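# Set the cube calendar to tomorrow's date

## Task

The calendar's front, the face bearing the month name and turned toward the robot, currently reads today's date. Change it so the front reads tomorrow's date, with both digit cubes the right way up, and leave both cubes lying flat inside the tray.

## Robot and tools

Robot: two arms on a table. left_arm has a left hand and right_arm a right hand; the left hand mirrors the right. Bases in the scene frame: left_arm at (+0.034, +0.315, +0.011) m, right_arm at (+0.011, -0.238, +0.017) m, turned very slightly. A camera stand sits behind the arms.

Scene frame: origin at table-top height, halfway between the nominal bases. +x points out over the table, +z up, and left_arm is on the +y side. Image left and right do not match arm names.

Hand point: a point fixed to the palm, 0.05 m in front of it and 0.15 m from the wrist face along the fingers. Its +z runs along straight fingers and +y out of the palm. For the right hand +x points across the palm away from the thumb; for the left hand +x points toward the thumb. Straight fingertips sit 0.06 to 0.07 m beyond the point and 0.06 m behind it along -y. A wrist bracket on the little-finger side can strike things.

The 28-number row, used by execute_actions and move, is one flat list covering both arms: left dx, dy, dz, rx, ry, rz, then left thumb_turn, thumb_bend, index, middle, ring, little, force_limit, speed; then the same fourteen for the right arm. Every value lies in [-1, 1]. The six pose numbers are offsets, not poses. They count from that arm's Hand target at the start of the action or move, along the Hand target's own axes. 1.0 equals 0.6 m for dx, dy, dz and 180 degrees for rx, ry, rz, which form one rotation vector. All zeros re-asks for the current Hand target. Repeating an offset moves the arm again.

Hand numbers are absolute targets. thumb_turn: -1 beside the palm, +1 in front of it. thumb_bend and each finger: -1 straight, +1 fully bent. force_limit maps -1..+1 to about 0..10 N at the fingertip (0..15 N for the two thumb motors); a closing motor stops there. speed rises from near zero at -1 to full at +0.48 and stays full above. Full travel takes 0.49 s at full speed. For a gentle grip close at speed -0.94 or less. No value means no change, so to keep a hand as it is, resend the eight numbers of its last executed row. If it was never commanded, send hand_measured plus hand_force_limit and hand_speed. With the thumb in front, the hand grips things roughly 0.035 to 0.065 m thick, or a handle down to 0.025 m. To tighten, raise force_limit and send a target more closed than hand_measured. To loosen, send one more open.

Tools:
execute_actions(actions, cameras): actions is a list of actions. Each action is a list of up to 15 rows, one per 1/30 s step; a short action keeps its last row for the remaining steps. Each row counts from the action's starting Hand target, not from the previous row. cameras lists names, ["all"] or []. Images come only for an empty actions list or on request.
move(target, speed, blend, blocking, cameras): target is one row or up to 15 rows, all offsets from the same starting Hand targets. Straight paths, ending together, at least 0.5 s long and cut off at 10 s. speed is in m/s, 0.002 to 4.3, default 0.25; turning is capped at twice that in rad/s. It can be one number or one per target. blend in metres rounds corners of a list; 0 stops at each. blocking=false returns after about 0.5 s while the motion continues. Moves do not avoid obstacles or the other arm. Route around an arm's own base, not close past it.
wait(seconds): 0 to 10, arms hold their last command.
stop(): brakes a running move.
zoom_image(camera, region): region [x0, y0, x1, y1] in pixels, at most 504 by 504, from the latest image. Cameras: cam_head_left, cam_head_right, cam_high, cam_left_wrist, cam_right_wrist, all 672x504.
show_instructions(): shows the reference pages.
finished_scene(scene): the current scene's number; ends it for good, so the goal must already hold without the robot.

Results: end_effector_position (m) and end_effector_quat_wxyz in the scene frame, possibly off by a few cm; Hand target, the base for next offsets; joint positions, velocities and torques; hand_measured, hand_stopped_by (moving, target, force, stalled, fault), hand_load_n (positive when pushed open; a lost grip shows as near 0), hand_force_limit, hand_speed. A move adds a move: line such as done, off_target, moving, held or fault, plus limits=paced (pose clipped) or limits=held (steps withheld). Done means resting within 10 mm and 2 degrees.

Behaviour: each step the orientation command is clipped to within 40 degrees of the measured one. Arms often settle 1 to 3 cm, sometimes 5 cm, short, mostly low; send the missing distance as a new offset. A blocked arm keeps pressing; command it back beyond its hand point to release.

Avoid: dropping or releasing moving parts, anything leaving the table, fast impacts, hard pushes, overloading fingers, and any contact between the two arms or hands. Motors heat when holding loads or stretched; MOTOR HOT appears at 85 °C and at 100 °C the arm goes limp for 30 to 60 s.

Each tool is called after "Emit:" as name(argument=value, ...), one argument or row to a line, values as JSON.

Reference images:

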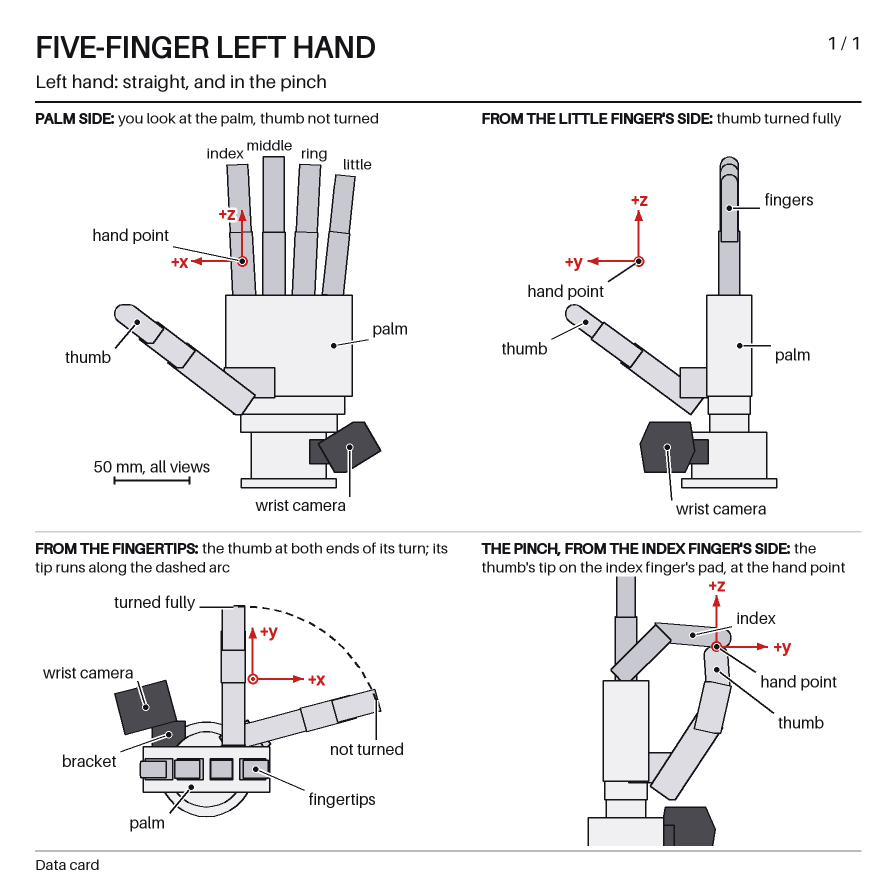

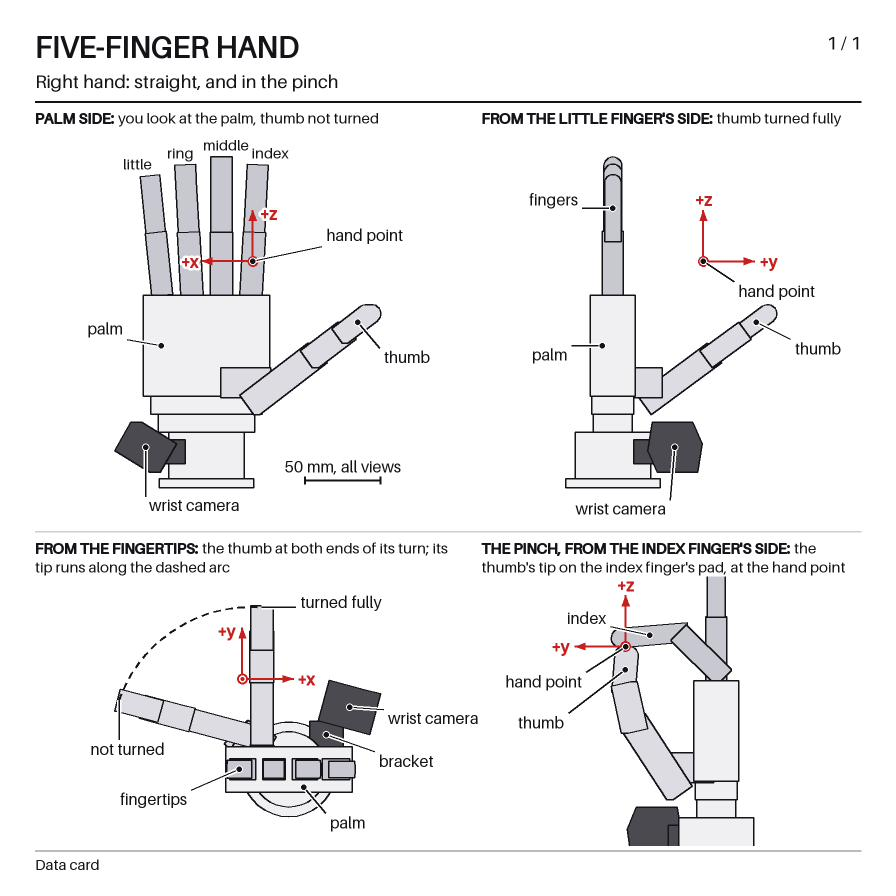

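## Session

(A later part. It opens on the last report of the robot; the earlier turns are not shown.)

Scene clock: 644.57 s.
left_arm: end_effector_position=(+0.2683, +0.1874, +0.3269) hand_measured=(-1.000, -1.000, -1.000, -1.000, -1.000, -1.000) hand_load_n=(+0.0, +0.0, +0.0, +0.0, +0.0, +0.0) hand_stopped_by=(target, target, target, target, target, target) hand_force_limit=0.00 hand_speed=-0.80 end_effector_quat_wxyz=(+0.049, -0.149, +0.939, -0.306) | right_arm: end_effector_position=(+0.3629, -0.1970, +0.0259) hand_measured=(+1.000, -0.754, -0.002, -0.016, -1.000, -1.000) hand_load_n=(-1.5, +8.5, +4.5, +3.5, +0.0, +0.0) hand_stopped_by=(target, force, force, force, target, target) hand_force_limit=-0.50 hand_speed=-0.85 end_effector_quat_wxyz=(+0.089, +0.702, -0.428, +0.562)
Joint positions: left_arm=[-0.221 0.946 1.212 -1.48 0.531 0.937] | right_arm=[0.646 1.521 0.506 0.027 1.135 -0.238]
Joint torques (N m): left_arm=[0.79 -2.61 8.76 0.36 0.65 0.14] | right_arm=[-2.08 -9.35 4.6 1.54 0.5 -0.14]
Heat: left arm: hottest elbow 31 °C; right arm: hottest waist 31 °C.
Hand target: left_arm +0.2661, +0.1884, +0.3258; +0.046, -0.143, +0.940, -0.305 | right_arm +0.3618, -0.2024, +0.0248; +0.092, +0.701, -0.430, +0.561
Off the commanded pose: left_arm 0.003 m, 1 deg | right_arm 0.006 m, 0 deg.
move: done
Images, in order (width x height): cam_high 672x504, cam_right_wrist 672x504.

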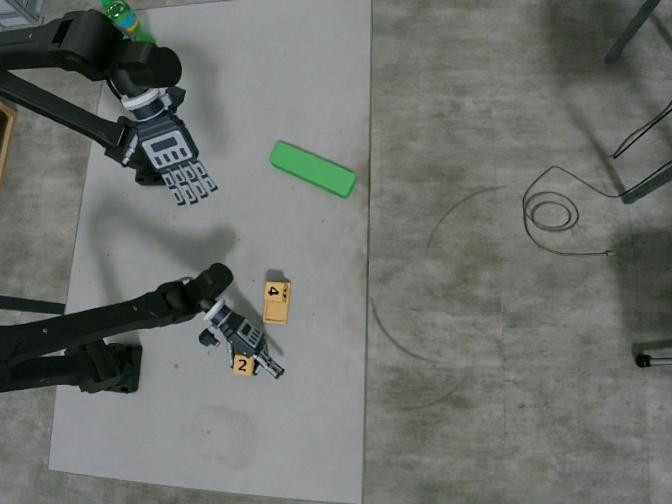

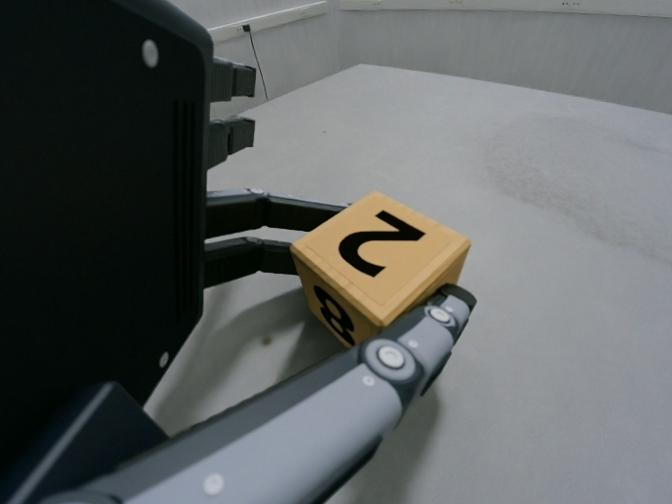

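Emit:
move(
  target=[
    [0,0,0,0,0,0,-1,-1,-1,-1,-1,-1,0,-0.8, 0.1299,-0.0531,-0.0531,0,0,0,1,-0.6,0.15,0.15,-1,-1,-0.5,-0.85],
    [0,0,0,0,0,0,-1,-1,-1,-1,-1,-1,0,-0.8, 0.186,-0.1732,-0.1968,0,-0.2357,0.2357,1,-0.6,0.15,0.15,-1,-1,-0.5,-0.85],
  ],
  cameras=["cam_right_wrist","cam_high"],
  speed=[0.1,0.25],
  blend=[0.02,0],
)

Scene clock: 666.80 s.
left_arm: end_effector_position=(+0.2683, +0.1874, +0.3269) hand_measured=(-1.000, -1.000, -1.000, -1.000, -1.000, -1.000) hand_load_n=(+0.0, +0.0, +0.0, +0.0, +0.0, +0.0) hand_stopped_by=(target, target, target, target, target, target) hand_force_limit=0.00 hand_speed=-0.80 end_effector_quat_wxyz=(+0.049, -0.149, +0.939, -0.306) | right_arm: end_effector_position=(+0.3379, -0.1247, +0.1715) hand_measured=(+1.000, -0.754, -0.002, -0.016, -1.000, -1.000) hand_load_n=(-2.0, +8.0, +4.5, +4.0, +0.0, +0.0) hand_stopped_by=(target, force, force, force, target, target) hand_force_limit=-0.50 hand_speed=-0.85 end_effector_quat_wxyz=(-0.249, +0.668, -0.650, +0.261)
Joint positions: left_arm=[-0.221 0.946 1.212 -1.48 0.531 0.937] | right_arm=[0.373 0.879 0.696 -0.682 0.235 0.229]
Joint torques (N m): left_arm=[0.85 -2.67 8.69 0.36 0.67 0.14] | right_arm=[-1.9 -5.19 13.41 1.29 -0.01 0.12]
Heat: left arm: hottest elbow 32 °C; right arm: hottest waist 30 °C.
Hand target: left_arm +0.2661, +0.1884, +0.3258; +0.046, -0.143, +0.940, -0.305 | right_arm +0.3519, -0.1223, +0.2001; -0.271, +0.654, -0.653, +0.270
Off the commanded pose: left_arm 0.003 m, 1 deg | right_arm 0.032 m, 3 deg.
move: off_target (right_arm)
Images, in order (width x height): cam_high 672x504, cam_right_wrist 672x504.

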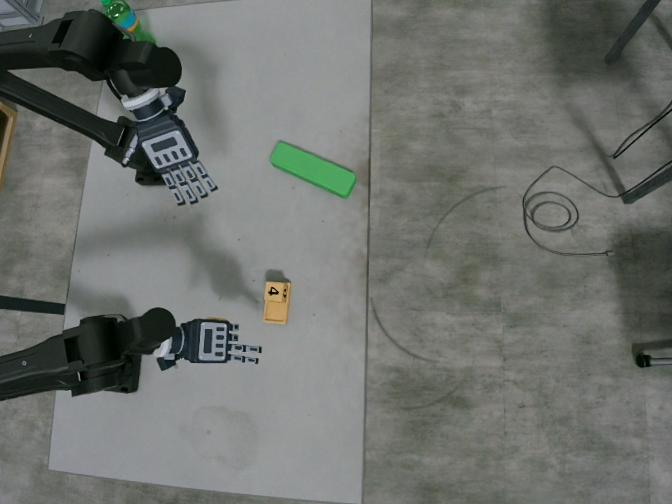

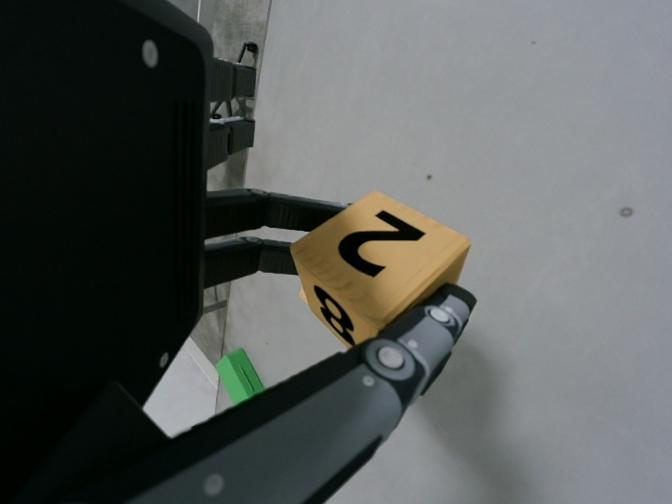

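Emit:
move(
  target=[0,0,0,0,0,0,-1,-1,-1,-1,-1,-1,0,-0.8, 0.115,0.0743,0.0577,-0.1306,-0.437,-0.2524,1,-0.6,0.15,0.15,0.8,0.8,-0.5,-0.4],
  cameras=["all"],
  speed=[0.2],
)

Scene clock: 684.70 s.
left_arm: end_effector_position=(+0.2683, +0.1874, +0.3269) hand_measured=(-1.000, -1.000, -1.000, -1.000, -1.000, -1.000) hand_load_n=(+0.0, +0.0, +0.0, +0.0, +0.0, -0.5) hand_stopped_by=(target, target, target, target, target, target) hand_force_limit=0.00 hand_speed=-0.80 end_effector_quat_wxyz=(+0.049, -0.149, +0.939, -0.306) | right_arm: end_effector_position=(+0.3334, -0.1913, +0.1409) hand_measured=(+1.000, -0.754, -0.002, -0.016, +0.800, +0.800) hand_load_n=(+0.0, +3.5, +0.0, +3.5, +0.5, +0.0) hand_stopped_by=(target, force, force, force, target, target) hand_force_limit=-0.50 hand_speed=-0.40 end_effector_quat_wxyz=(-0.365, +0.897, -0.115, -0.223)
Joint positions: left_arm=[-0.221 0.946 1.212 -1.48 0.531 0.937] | right_arm=[-0.081 1.683 1.229 -1.671 -0.729 -1.643]
Joint torques (N m): left_arm=[0.85 -2.49 8.7 0.38 0.66 0.13] | right_arm=[-0.62 -12.45 9.68 -1.37 -0.44 -0.06]
Heat: left arm: hottest elbow 32 °C; right arm: hottest elbow 33 °C.
Hand target: left_arm +0.2661, +0.1884, +0.3258; +0.046, -0.143, +0.940, -0.305 | right_arm +0.3449, -0.1913, +0.1441; -0.370, +0.892, -0.099, -0.239
Off the commanded pose: left_arm 0.003 m, 1 deg | right_arm 0.012 m, 3 deg.
joint sent to its limit (right arm) — joint 4 (wrist pitch), lower limit. The joint targets are off in orientation, not in position.
move: off_target (right_arm)

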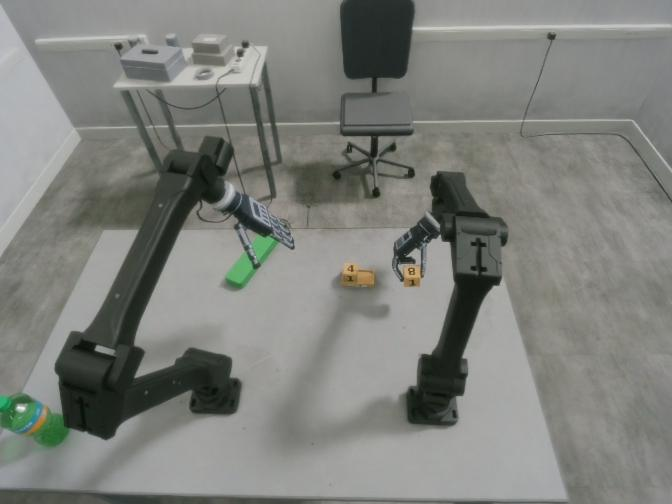

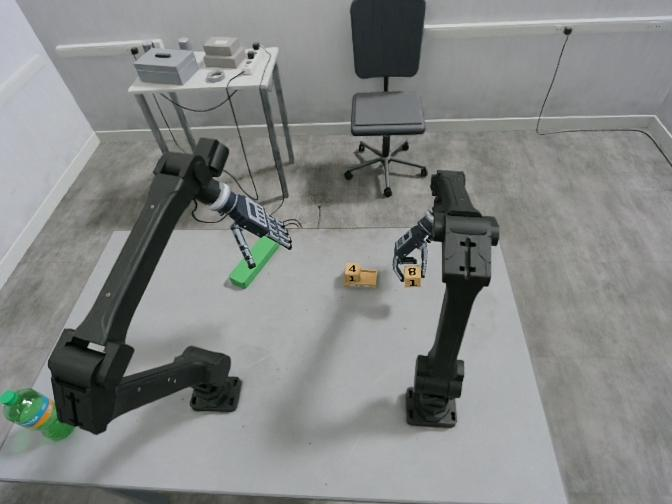

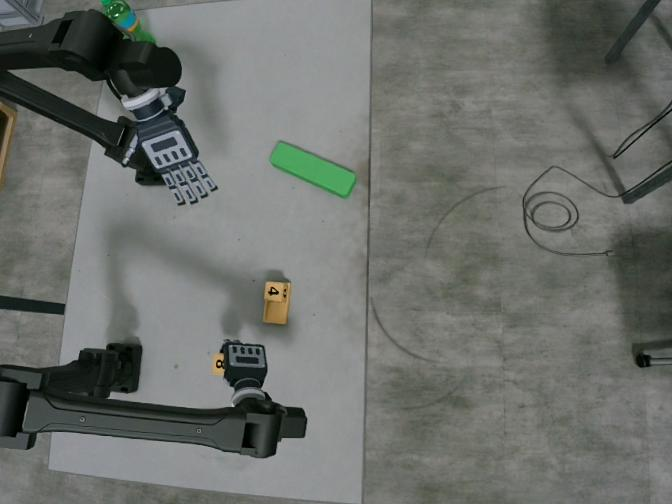

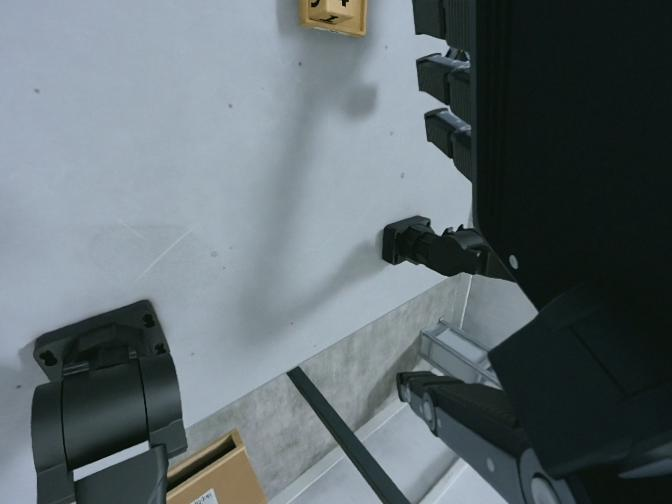

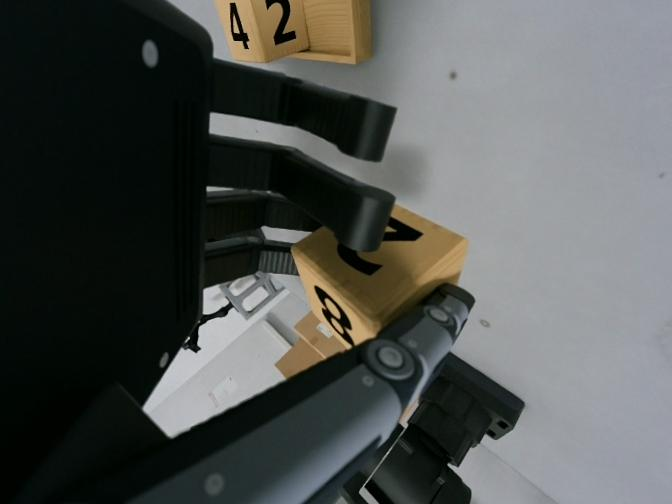

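Emit:
move(
  target=[0,0,0,0,0,0,-1,-1,-1,-1,-1,-1,0,-0.8, 0,0,0,0,0,0,1,-0.6,0.2,0.15,0.5,0.7,-0.5,-0.85],
  cameras=["cam_head_left","cam_right_wrist","cam_high"],
  speed=[0.2],
)

Emit:
zoom_image(
  camera="cam_head_left",
  region=[330, 200, 450, 320],
)

Scene clock: 695.17 s.
left_arm: end_effector_position=(+0.2683, +0.1874, +0.3269) hand_measured=(-1.000, -1.000, -1.000, -1.000, -1.000, -1.000) hand_load_n=(+0.0, +0.0, +0.0, +0.0, +0.0, +0.0) hand_stopped_by=(target, target, target, target, target, target) hand_force_limit=0.00 hand_speed=-0.80 end_effector_quat_wxyz=(+0.049, -0.149, +0.939, -0.306) | right_arm: end_effector_position=(+0.3334, -0.1914, +0.1408) hand_measured=(+1.000, -0.754, +0.010, -0.016, +0.500, +0.700) hand_load_n=(-1.5, +5.0, +3.0, +2.0, +0.0, +0.0) hand_stopped_by=(target, force, force, force, target, target) hand_force_limit=-0.50 hand_speed=-0.85 end_effector_quat_wxyz=(-0.365, +0.897, -0.115, -0.223)
Joint positions: left_arm=[-0.221 0.946 1.212 -1.48 0.531 0.937] | right_arm=[-0.081 1.683 1.229 -1.671 -0.728 -1.644]
Joint torques (N m): left_arm=[0.85 -2.73 8.7 0.34 0.66 0.15] | right_arm=[-0.62 -12.4 9.68 -1.37 -0.44 -0.07]
Heat: left arm: hottest elbow 32 °C; right arm: hottest elbow 32 °C.
Hand target: left_arm +0.2661, +0.1884, +0.3258; +0.046, -0.143, +0.940, -0.305 | right_arm +0.3449, -0.1913, +0.1441; -0.369, +0.892, -0.099, -0.239
Off the commanded pose: left_arm 0.003 m, 1 deg | right_arm 0.012 m, 3 deg.
joint sent to its limit (right arm) — joint 4 (wrist pitch), lower limit. The joint targets are off in orientation, not in position.
move: off_target (right_arm)
Images, in order (width x height): cam_head_left 672x504, cam_high 672x504, cam_right_wrist 672x504.

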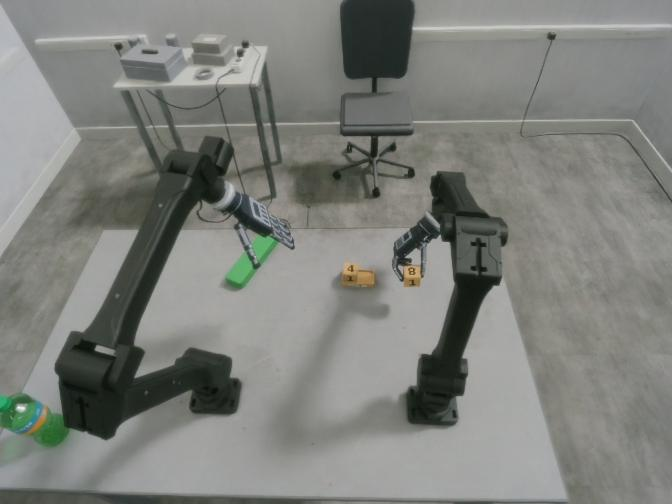

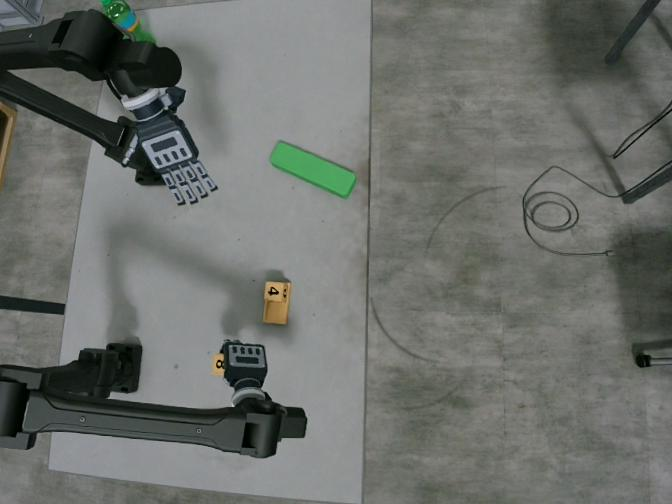

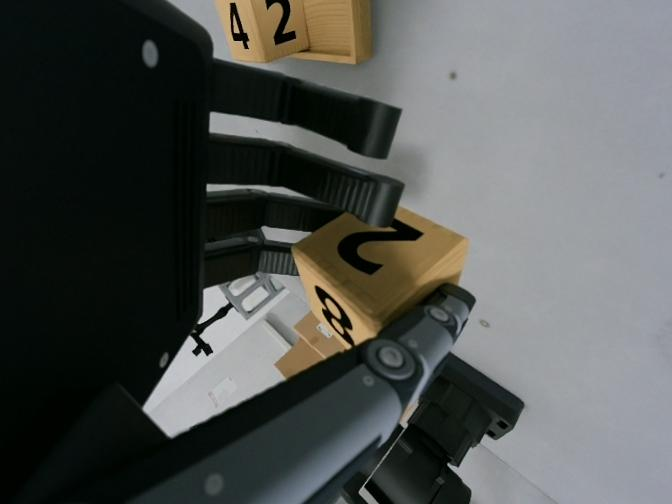

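Scaled by 4.200.

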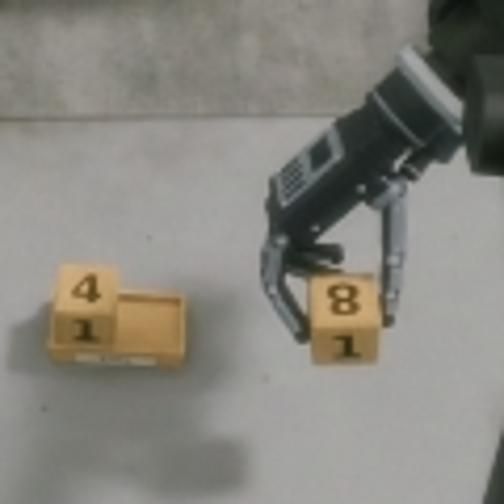

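Emit:
move(
  target=[0,0,0,0,0,0,-1,-1,-1,-1,-1,-1,0,-0.8, 0.0667,0.0816,0.0816,0,0,0,1,-0.6,0.2,0.15,0.5,0.7,-0.5,-0.85],
  cameras=["cam_head_left","cam_right_wrist"],
  speed=[0.1],
)

Emit:
zoom_image(
  camera="cam_head_left",
  region=[330, 200, 450, 320],
)

Scene clock: 702.77 s.
left_arm: end_effector_position=(+0.2683, +0.1874, +0.3269) hand_measured=(-1.000, -1.000, -1.000, -1.000, -1.000, -1.000) hand_load_n=(-0.5, +0.0, +0.0, +0.0, +0.0, +0.0) hand_stopped_by=(target, target, target, target, target, target) hand_force_limit=0.00 hand_speed=-0.80 end_effector_quat_wxyz=(+0.049, -0.149, +0.939, -0.306) | right_arm: end_effector_position=(+0.3465, -0.1936, +0.0724) hand_measured=(+1.000, -0.754, +0.010, -0.016, +0.500, +0.700) hand_load_n=(-1.5, +5.5, +3.5, +2.0, +0.0, +0.0) hand_stopped_by=(target, force, force, force, target, target) hand_force_limit=-0.50 hand_speed=-0.85 end_effector_quat_wxyz=(-0.369, +0.894, -0.103, -0.232)
Joint positions: left_arm=[-0.221 0.946 1.212 -1.48 0.531 0.937] | right_arm=[-0.081 1.824 1.207 -1.546 -0.728 -1.685]
Joint torques (N m): left_arm=[0.85 -2.73 8.73 0.38 0.67 0.13] | right_arm=[-0.62 -13.57 5.53 -0.55 -0.52 -0.07]
Heat: left arm: hottest elbow 32 °C; right arm: hottest elbow 32 °C.
Hand target: left_arm +0.2661, +0.1884, +0.3258; +0.046, -0.143, +0.940, -0.305 | right_arm +0.3449, -0.1913, +0.0640; -0.369, +0.892, -0.099, -0.239
Off the commanded pose: left_arm 0.003 m, 1 deg | right_arm 0.009 m, 1 deg.
move: done
Images, in order (width x height): cam_head_left 672x504, cam_right_wrist 672x504.

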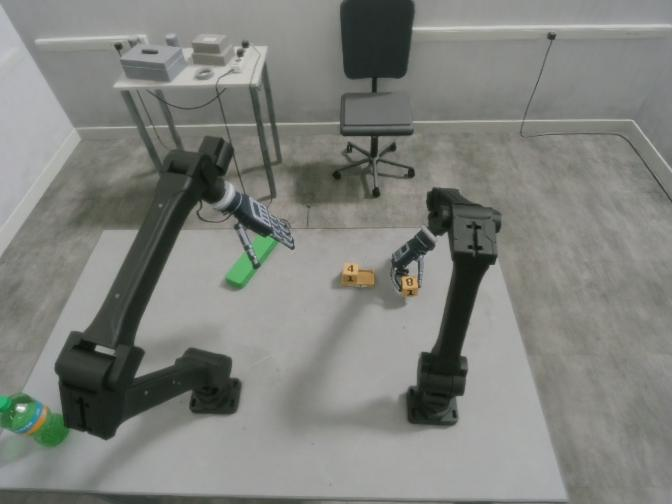

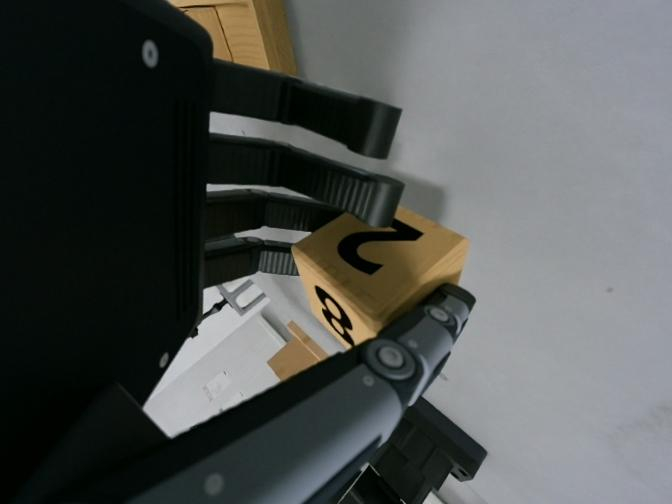

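Scaled by 4.200.

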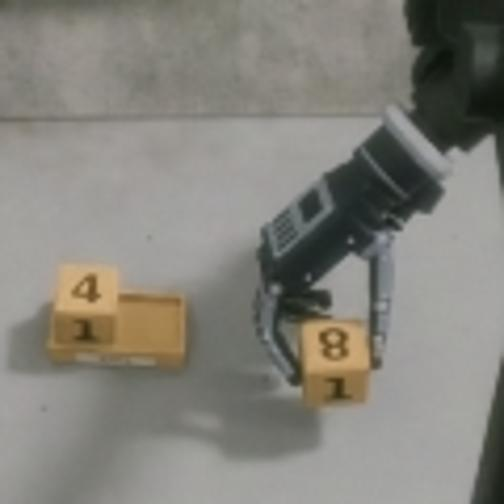

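Emit:
move(
  target=[0,0,0,0,0,0,-1,-1,-1,-1,-1,-1,0,-0.8, 0.015,0.0184,0.0184,0,0,0,1,-0.6,0.2,0.15,0.5,0.7,-0.5,-0.85],
  cameras=["cam_head_left"],
  speed=[0.05],
)

Emit:
zoom_image(
  camera="cam_head_left",
  region=[330, 200, 450, 320],
)

Scene clock: 709.57 s.
left_arm: end_effector_position=(+0.2683, +0.1874, +0.3269) hand_measured=(-1.000, -1.000, -1.000, -1.000, -1.000, -1.000) hand_load_n=(-0.5, +0.0, +0.0, +0.0, +0.0, +0.0) hand_stopped_by=(target, target, target, target, target, target) hand_force_limit=0.00 hand_speed=-0.80 end_effector_quat_wxyz=(+0.049, -0.149, +0.939, -0.306) | right_arm: end_effector_position=(+0.3480, -0.1938, +0.0563) hand_measured=(+1.000, -0.754, +0.010, -0.016, +0.500, +0.700) hand_load_n=(-1.5, +5.5, +3.5, +2.5, +0.0, +0.0) hand_stopped_by=(target, force, force, force, target, target) hand_force_limit=-0.50 hand_speed=-0.85 end_effector_quat_wxyz=(-0.369, +0.895, -0.101, -0.229)
Joint positions: left_arm=[-0.221 0.946 1.212 -1.48 0.531 0.937] | right_arm=[-0.081 1.848 1.195 -1.503 -0.728 -1.686]
Joint torques (N m): left_arm=[0.91 -2.67 8.73 0.36 0.66 0.14] | right_arm=[-0.62 -13.33 5.31 -0.53 -0.52 -0.07]
Heat: left arm: hottest elbow 32 °C; right arm: hottest elbow 32 °C.
Hand target: left_arm +0.2661, +0.1884, +0.3258; +0.046, -0.143, +0.940, -0.305 | right_arm +0.3449, -0.1913, +0.0461; -0.369, +0.893, -0.099, -0.239
Off the commanded pose: left_arm 0.003 m, 1 deg | right_arm 0.011 m, 1 deg.
move: off_target (right_arm)
Images, in order (width x height): cam_head_left 672x504.

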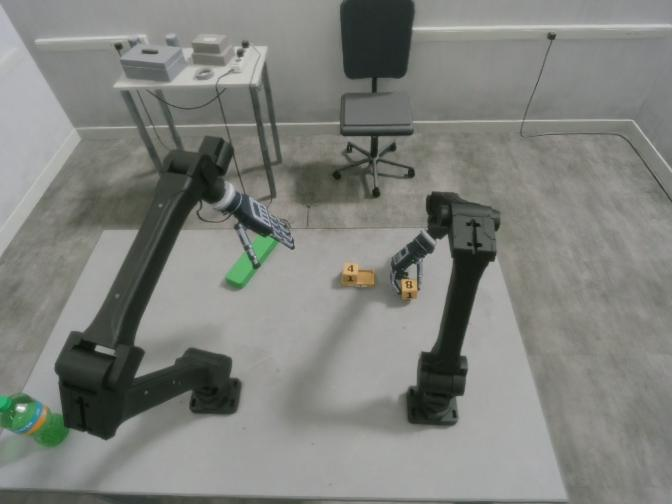

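Scaled by 4.200.

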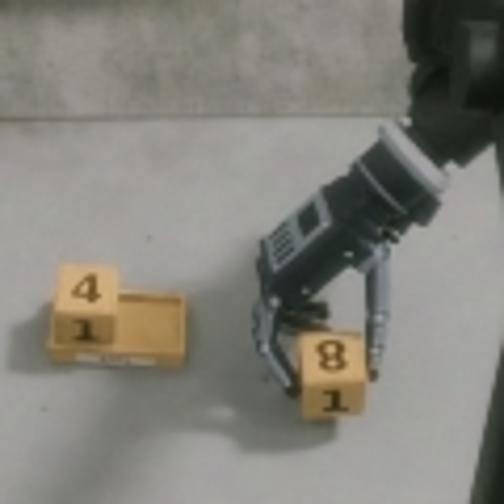

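Emit:
move(
  target=[0,0,0,0,0,0,-1,-1,-1,-1,-1,-1,0,-0.8, 0.0067,0.0082,0.0082,0,0,0,1,-0.6,0.2,0.15,0.5,0.7,-0.5,-0.85],
  cameras=[],
  speed=[0.05],
)

Emit:
move(
  target=[0,0,0,0,0,0,-1,-1,-1,-1,-1,-1,0,-0.8, 0.0042,0.0052,0.0052,0,0,0,1,-0.6,0.2,0.15,0.5,0.7,-0.5,-0.85],
  cameras=["cam_head_left"],
  speed=[0.05],
)

Emit:
zoom_image(
  camera="cam_head_left",
  region=[330, 200, 450, 320],
)

Scene clock: 717.33 s.
left_arm: end_effector_position=(+0.2683, +0.1874, +0.3269) hand_measured=(-1.000, -1.000, -1.000, -1.000, -1.000, -1.000) hand_load_n=(+0.0, +0.0, +0.0, +0.0, +0.0, +0.0) hand_stopped_by=(target, target, target, target, target, target) hand_force_limit=0.00 hand_speed=-0.80 end_effector_quat_wxyz=(+0.049, -0.149, +0.939, -0.306) | right_arm: end_effector_position=(+0.3486, -0.1938, +0.0492) hand_measured=(+1.000, -0.754, +0.010, -0.016, +0.500, +0.700) hand_load_n=(-1.5, +5.5, +3.5, +2.0, +0.0, +0.0) hand_stopped_by=(target, force, force, force, target, target) hand_force_limit=-0.50 hand_speed=-0.85 end_effector_quat_wxyz=(-0.369, +0.895, -0.101, -0.228)
Joint positions: left_arm=[-0.221 0.946 1.212 -1.48 0.531 0.937] | right_arm=[-0.081 1.859 1.19 -1.484 -0.728 -1.686]
Joint torques (N m): left_arm=[0.91 -2.73 8.75 0.36 0.66 0.14] | right_arm=[-0.67 -13.22 5.23 -0.51 -0.52 -0.07]
Heat: left arm: hottest elbow 32 °C; right arm: hottest elbow 32 °C.
Hand target: left_arm +0.2661, +0.1884, +0.3258; +0.046, -0.143, +0.940, -0.305 | right_arm +0.3448, -0.1913, +0.0380; -0.369, +0.892, -0.099, -0.239
Off the commanded pose: left_arm 0.003 m, 1 deg | right_arm 0.012 m, 1 deg.
move: off_target (right_arm)
No camera images: "cameras" was empty.

Scene clock: 718.07 s.
left_arm: end_effector_position=(+0.2683, +0.1874, +0.3269) hand_measured=(-1.000, -1.000, -1.000, -1.000, -1.000, -1.000) hand_load_n=(+0.0, +0.0, +0.0, +0.0, +0.0, +0.0) hand_stopped_by=(target, target, target, target, target, target) hand_force_limit=0.00 hand_speed=-0.80 end_effector_quat_wxyz=(+0.049, -0.149, +0.939, -0.306) | right_arm: end_effector_position=(+0.3503, -0.1940, +0.0449) hand_measured=(+1.000, -0.754, +0.010, -0.016, +0.500, +0.700) hand_load_n=(-1.5, +5.0, +3.5, +2.0, +0.0, +0.0) hand_stopped_by=(target, force, force, force, target, target) hand_force_limit=-0.50 hand_speed=-0.85 end_effector_quat_wxyz=(-0.369, +0.896, -0.100, -0.226)
Joint positions: left_arm=[-0.221 0.946 1.212 -1.48 0.531 0.937] | right_arm=[-0.081 1.867 1.19 -1.473 -0.728 -1.686]
Joint torques (N m): left_arm=[0.73 -2.78 8.73 0.35 0.66 0.15] | right_arm=[-0.67 -13.16 4.9 -0.51 -0.52 -0.07]
Heat: left arm: hottest elbow 32 °C; right arm: hottest elbow 32 °C.
Hand target: left_arm +0.2661, +0.1884, +0.3258; +0.046, -0.143, +0.940, -0.305 | right_arm +0.3448, -0.1913, +0.0329; -0.369, +0.892, -0.099, -0.239
Off the commanded pose: left_arm 0.003 m, 1 deg | right_arm 0.013 m, 2 deg.
move: off_target (right_arm)
Images, in order (width x height): cam_head_left 672x504.

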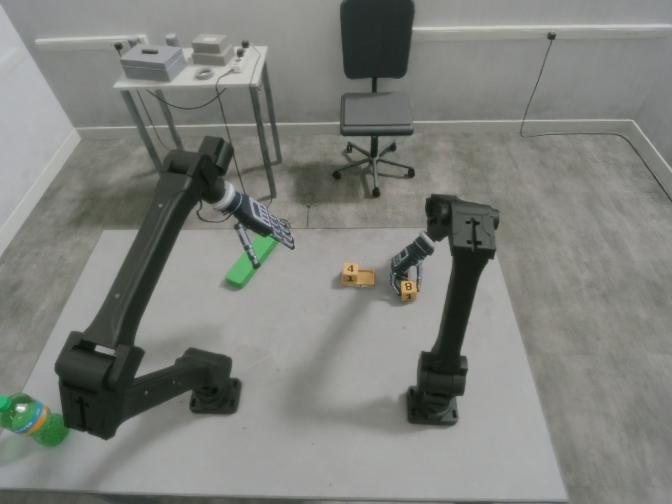

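Scaled by 4.200.

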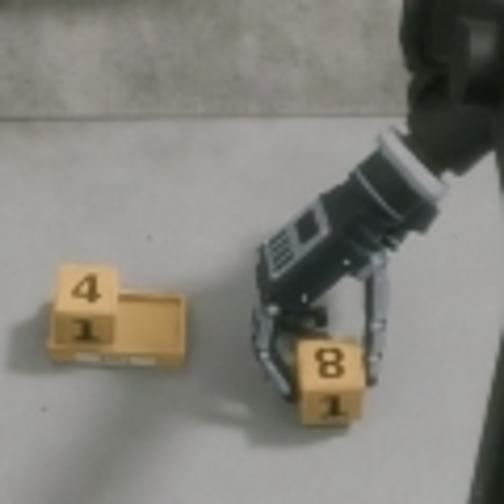

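Emit:
move(
  target=[0,0,0,0,0,0,-1,-1,-1,-1,-1,-1,0,-0.8, 0.0042,0.0052,0.0052,0,0,0,1,-0.6,0.2,0.15,0.5,0.7,-0.5,-0.85],
  cameras=["cam_head_left", "cam_right_wrist"],
  speed=[0.05],
)

Emit:
zoom_image(
  camera="cam_head_left",
  region=[330, 200, 450, 320],
)

Scene clock: 723.90 s.
left_arm: end_effector_position=(+0.2683, +0.1874, +0.3269) hand_measured=(-1.000, -1.000, -1.000, -1.000, -1.000, -1.000) hand_load_n=(+0.0, +0.0, +0.0, +0.0, +0.0, +0.0) hand_stopped_by=(target, target, target, target, target, target) hand_force_limit=0.00 hand_speed=-0.80 end_effector_quat_wxyz=(+0.049, -0.149, +0.939, -0.306) | right_arm: end_effector_position=(+0.3493, -0.1939, +0.0401) hand_measured=(+1.000, -0.754, +0.010, -0.016, +0.500, +0.700) hand_load_n=(-1.5, +5.5, +3.5, +1.5, +0.0, +0.0) hand_stopped_by=(target, force, force, force, target, target) hand_force_limit=-0.50 hand_speed=-0.85 end_effector_quat_wxyz=(-0.369, +0.895, -0.100, -0.227)
Joint positions: left_arm=[-0.221 0.946 1.212 -1.48 0.531 0.937] | right_arm=[-0.081 1.874 1.185 -1.462 -0.729 -1.686]
Joint torques (N m): left_arm=[0.73 -2.73 8.72 0.35 0.66 0.13] | right_arm=[-0.67 -13.27 4.96 -0.47 -0.52 -0.07]
Heat: left arm: hottest elbow 32 °C; right arm: hottest elbow 31 °C.
Hand target: left_arm +0.2661, +0.1884, +0.3258; +0.046, -0.143, +0.940, -0.305 | right_arm +0.3448, -0.1913, +0.0278; -0.369, +0.892, -0.099, -0.239
Off the commanded pose: left_arm 0.003 m, 1 deg | right_arm 0.013 m, 1 deg.
move: off_target (right_arm)
Images, in order (width x height): cam_head_left 672x504, cam_right_wrist 672x504.

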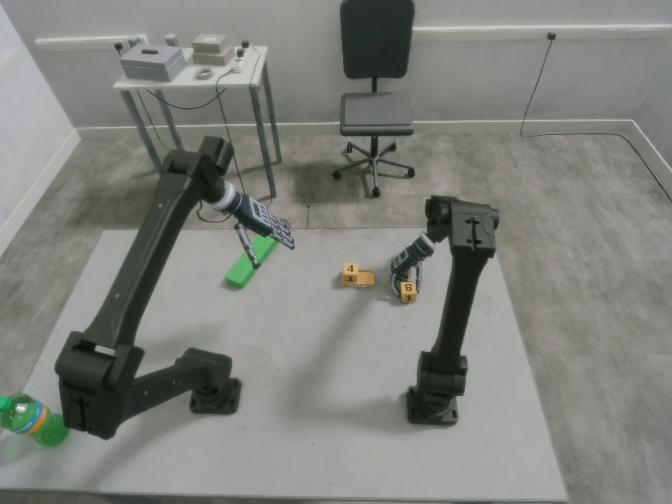

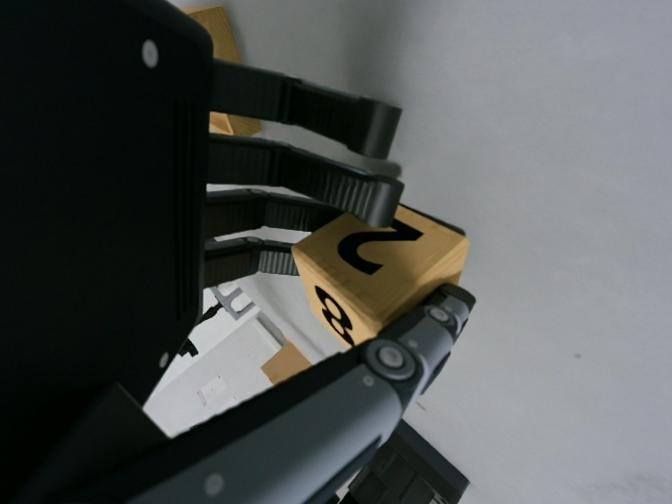

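Scaled by 4.200.

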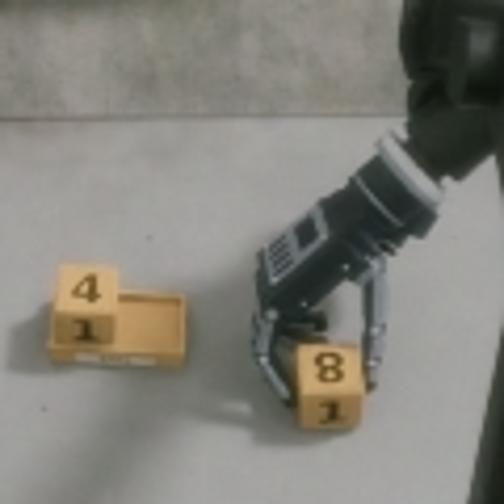

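Emit:
move(
  target=[0,0,0,0,0,0,-1,-1,-1,-1,-1,-1,0,-0.8, 0.0042,0.0052,0.0052,0,0,0,1,-0.6,0.2,0.15,0.5,0.7,-0.5,-0.85],
  cameras=["cam_head_left", "cam_right_wrist"],
  speed=[0.05],
)

Emit:
zoom_image(
  camera="cam_right_wrist",
  region=[270, 170, 510, 370],
)

Scene clock: 728.47 s.
left_arm: end_effector_position=(+0.2683, +0.1874, +0.3269) hand_measured=(-1.000, -1.000, -1.000, -1.000, -1.000, -1.000) hand_load_n=(+0.0, +0.0, +0.0, +0.0, +0.0, +0.0) hand_stopped_by=(target, target, target, target, target, target) hand_force_limit=0.00 hand_speed=-0.80 end_effector_quat_wxyz=(+0.049, -0.149, +0.939, -0.306) | right_arm: end_effector_position=(+0.3496, -0.1939, +0.0398) hand_measured=(+1.000, -0.754, +0.010, -0.016, +0.500, +0.700) hand_load_n=(-1.5, +5.5, +3.0, +1.5, +0.0, +0.0) hand_stopped_by=(target, force, force, force, target, target) hand_force_limit=-0.50 hand_speed=-0.85 end_effector_quat_wxyz=(-0.369, +0.896, -0.100, -0.226)
Joint positions: left_arm=[-0.221 0.946 1.212 -1.48 0.531 0.937] | right_arm=[-0.081 1.874 1.185 -1.46 -0.729 -1.686]
Joint torques (N m): left_arm=[0.91 -2.78 8.72 0.35 0.66 0.13] | right_arm=[-0.67 -12.57 4.71 -0.03 -0.51 -0.07]
Heat: left arm: hottest elbow 32 °C; right arm: hottest elbow 31 °C.
Hand target: left_arm +0.2661, +0.1884, +0.3258; +0.046, -0.143, +0.940, -0.305 | right_arm +0.3448, -0.1913, +0.0228; -0.369, +0.892, -0.099, -0.239
Off the commanded pose: left_arm 0.003 m, 1 deg | right_arm 0.018 m, 2 deg.
move: off_target (right_arm)
Images, in order (width x height): cam_head_left 672x504, cam_right_wrist 672x504.

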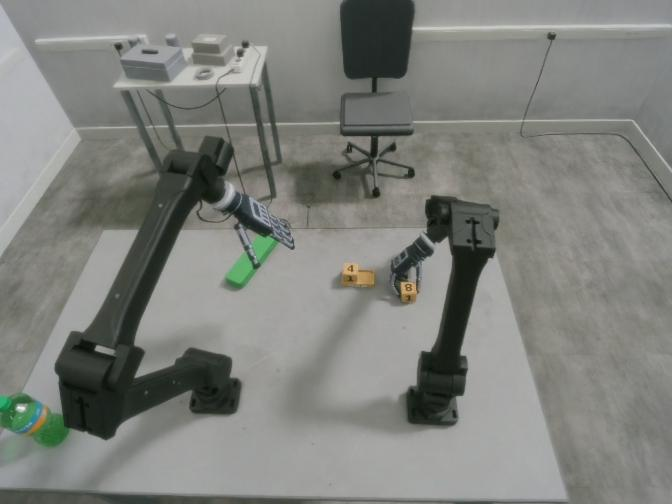

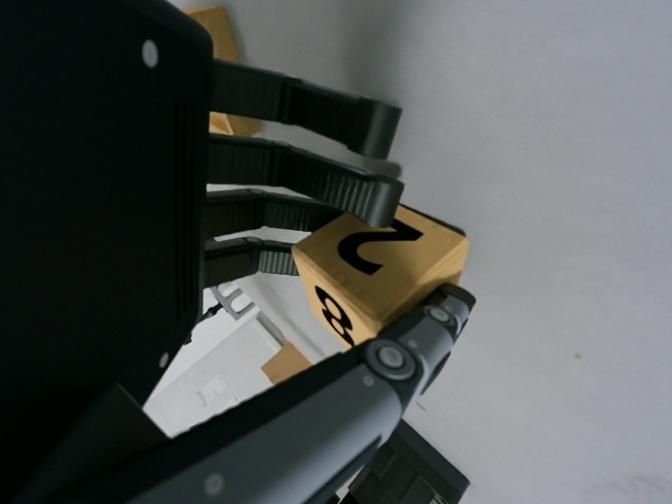

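Scaled by 2.100.

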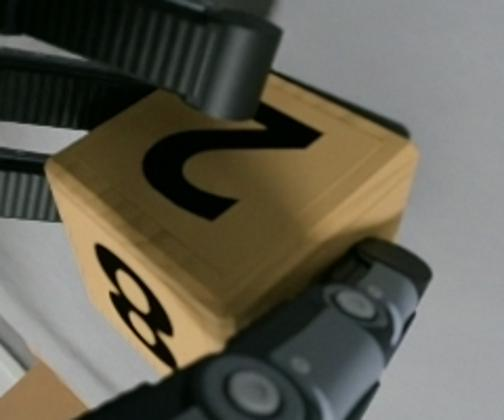

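Emit:
move(
  target=[
    [0,0,0,0,0,0,-1,-1,-1,-1,-1,-1,0,-0.8, -0.01,-0.0122,-0.0122,0,0,0,1,-0.6,0.2,0.15,0.5,0.7,-0.5,-0.85],
    [0,0,0,0,0,0,-1,-1,-1,-1,-1,-1,0,-0.8, -0.01,-0.0122,-0.0122,0,0,0,1,-1,-0.5,-0.5,0.5,0.7,-0.5,-0.6],
  ],
  cameras=["cam_head_left", "cam_right_wrist"],
  speed=[0.05,0.05],
)

Emit:
zoom_image(
  camera="cam_head_left",
  region=[330, 200, 450, 320],
)

Scene clock: 738.40 s.
left_arm: end_effector_position=(+0.2683, +0.1874, +0.3269) hand_measured=(-1.000, -1.000, -1.000, -1.000, -1.000, -1.000) hand_load_n=(+0.0, +0.0, +0.0, +0.0, +0.0, +0.0) hand_stopped_by=(target, target, target, target, target, target) hand_force_limit=0.00 hand_speed=-0.80 end_effector_quat_wxyz=(+0.049, -0.149, +0.939, -0.306) | right_arm: end_effector_position=(+0.3461, -0.1930, +0.0427) hand_measured=(+1.000, -1.000, -0.500, -0.500, +0.500, +0.700) hand_load_n=(+0.0, -0.5, +0.0, +0.0, +0.0, +0.0) hand_stopped_by=(target, target, target, target, target, target) hand_force_limit=-0.50 hand_speed=-0.60 end_effector_quat_wxyz=(-0.371, +0.893, -0.103, -0.234)
Joint positions: left_arm=[-0.221 0.946 1.212 -1.48 0.531 0.937] | right_arm=[-0.081 1.874 1.184 -1.477 -0.731 -1.686]
Joint torques (N m): left_arm=[0.85 -2.78 8.64 0.36 0.66 0.15] | right_arm=[-0.67 -14.04 5.34 -0.5 -0.42 -0.07]
Heat: left arm: hottest elbow 32 °C; right arm: hottest elbow 31 °C.
Hand target: left_arm +0.2661, +0.1884, +0.3258; +0.046, -0.143, +0.940, -0.305 | right_arm +0.3447, -0.1913, +0.0347; -0.369, +0.892, -0.099, -0.239
Off the commanded pose: left_arm 0.003 m, 1 deg | right_arm 0.008 m, 1 deg.
move: done
Images, in order (width x height): cam_head_left 672x504, cam_right_wrist 672x504.

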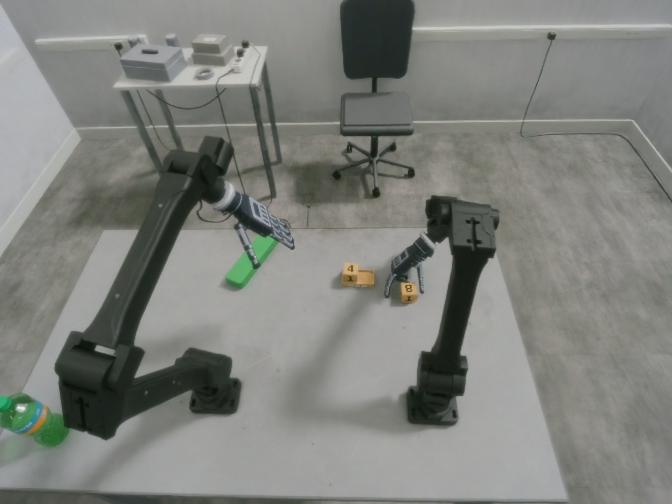

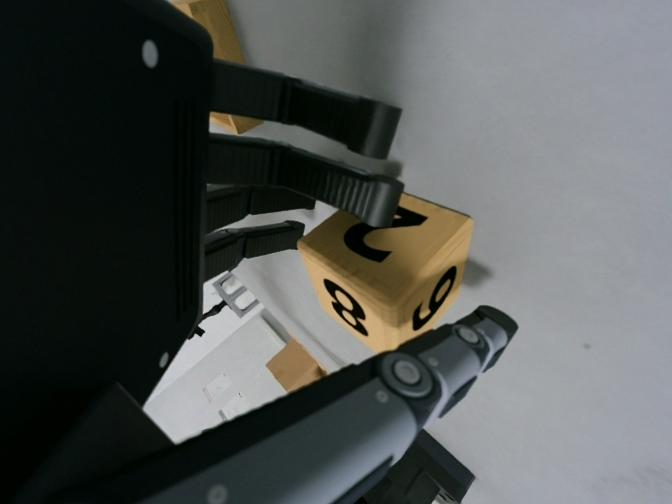

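Scaled by 4.200.

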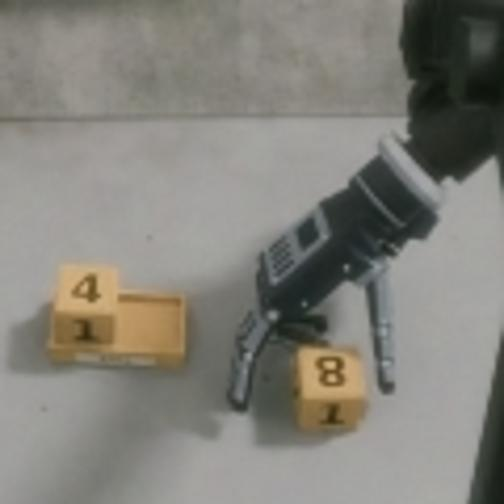

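Emit:
move(
  target=[
    [0,0,0,0,0,0,-1,-1,-1,-1,-1,-1,0,-0.8, 0,-0.095,-0.095,0,0,0,1,-1,-0.5,-0.5,0.5,0.7,-0.5,-0.6],
    [0,0,0,0,0,0,-1,-1,-1,-1,-1,-1,0,-0.8, -0.122,-0.233,-0.089,0.1306,0.437,0.2524,1,-1,-0.5,-0.5,0.5,0.7,-0.5,-0.6],
  ],
  cameras=["cam_head_left", "cam_high","cam_right_wrist"],
  speed=[0.15,0.25],
  blend=[0.02,0],
)

Emit:
zoom_image(
  camera="cam_high",
  region=[190, 280, 300, 390],
)

Scene clock: 753.20 s.
left_arm: end_effector_position=(+0.2683, +0.1874, +0.3269) hand_measured=(-1.000, -1.000, -1.000, -1.000, -1.000, -1.000) hand_load_n=(+0.0, +0.0, +0.0, +0.0, +0.0, +0.0) hand_stopped_by=(target, target, target, target, target, target) hand_force_limit=0.00 hand_speed=-0.80 end_effector_quat_wxyz=(+0.049, -0.149, +0.939, -0.306) | right_arm: end_effector_position=(+0.3547, -0.1321, +0.1923) hand_measured=(+1.000, -1.000, -0.500, -0.500, +0.500, +0.700) hand_load_n=(+0.0, +0.0, +0.0, +0.0, +0.0, +0.0) hand_stopped_by=(target, target, target, target, target, target) hand_force_limit=-0.50 hand_speed=-0.60 end_effector_quat_wxyz=(-0.272, +0.653, -0.652, +0.274)
Joint positions: left_arm=[-0.221 0.946 1.212 -1.48 0.531 0.937] | right_arm=[0.328 0.87 0.724 -0.654 0.212 0.21]
Joint torques (N m): left_arm=[0.91 -2.73 8.73 0.35 0.66 0.14] | right_arm=[-0.56 -5.13 8.88 1.4 0.12 0.08]
Heat: left arm: hottest elbow 32 °C; right arm: hottest elbow 31 °C.
Hand target: left_arm +0.2661, +0.1884, +0.3258; +0.046, -0.143, +0.940, -0.305 | right_arm +0.3496, -0.1303, +0.1896; -0.270, +0.654, -0.653, +0.270
Off the commanded pose: left_arm 0.003 m, 1 deg | right_arm 0.006 m, 0 deg.
move: done
Images, in order (width x height): cam_head_left 672x504, cam_high 672x504, cam_right_wrist 672x504.

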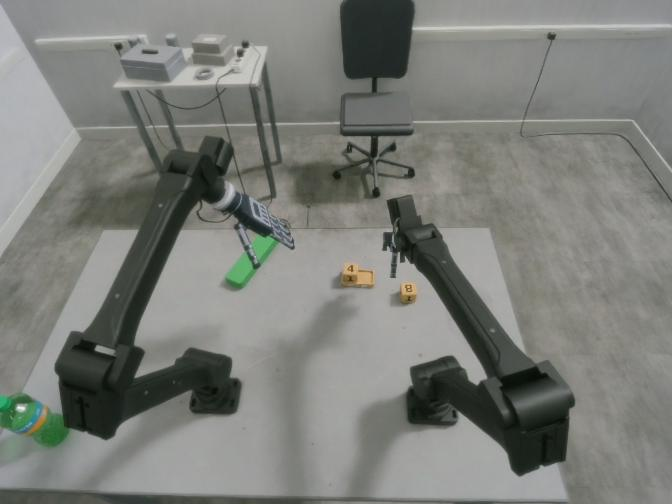

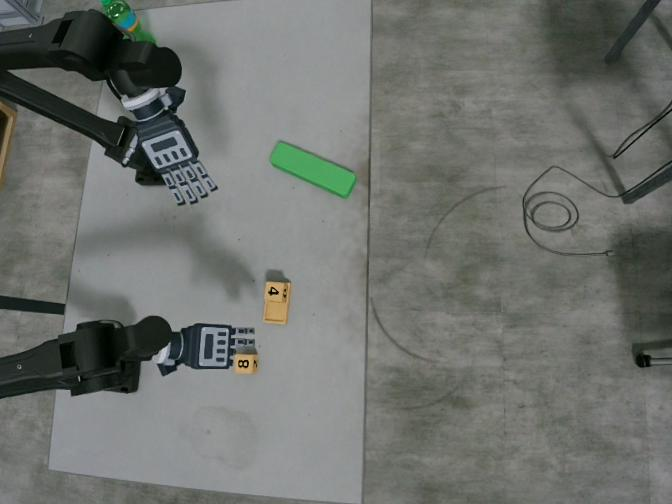

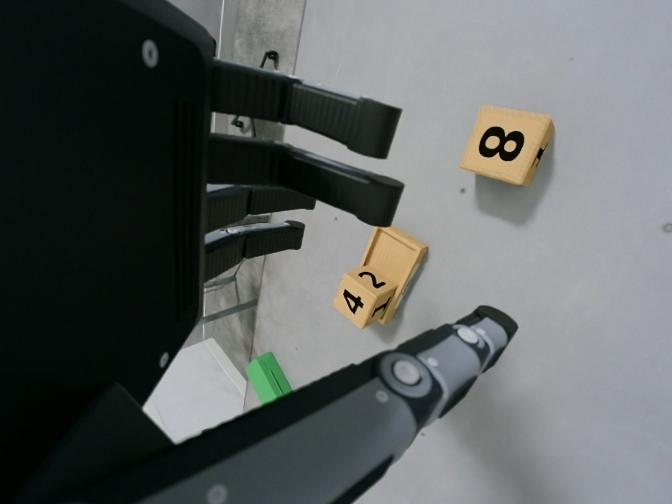

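Scaled by 4.582.

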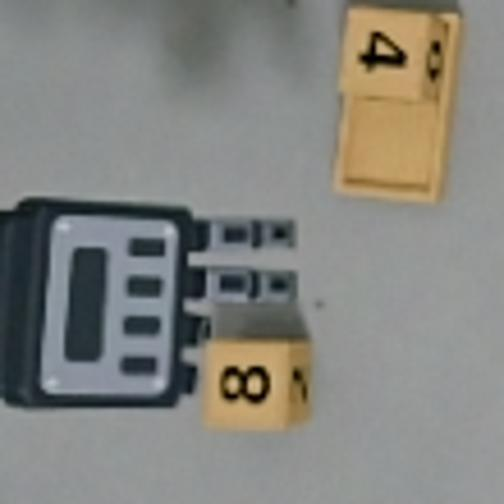

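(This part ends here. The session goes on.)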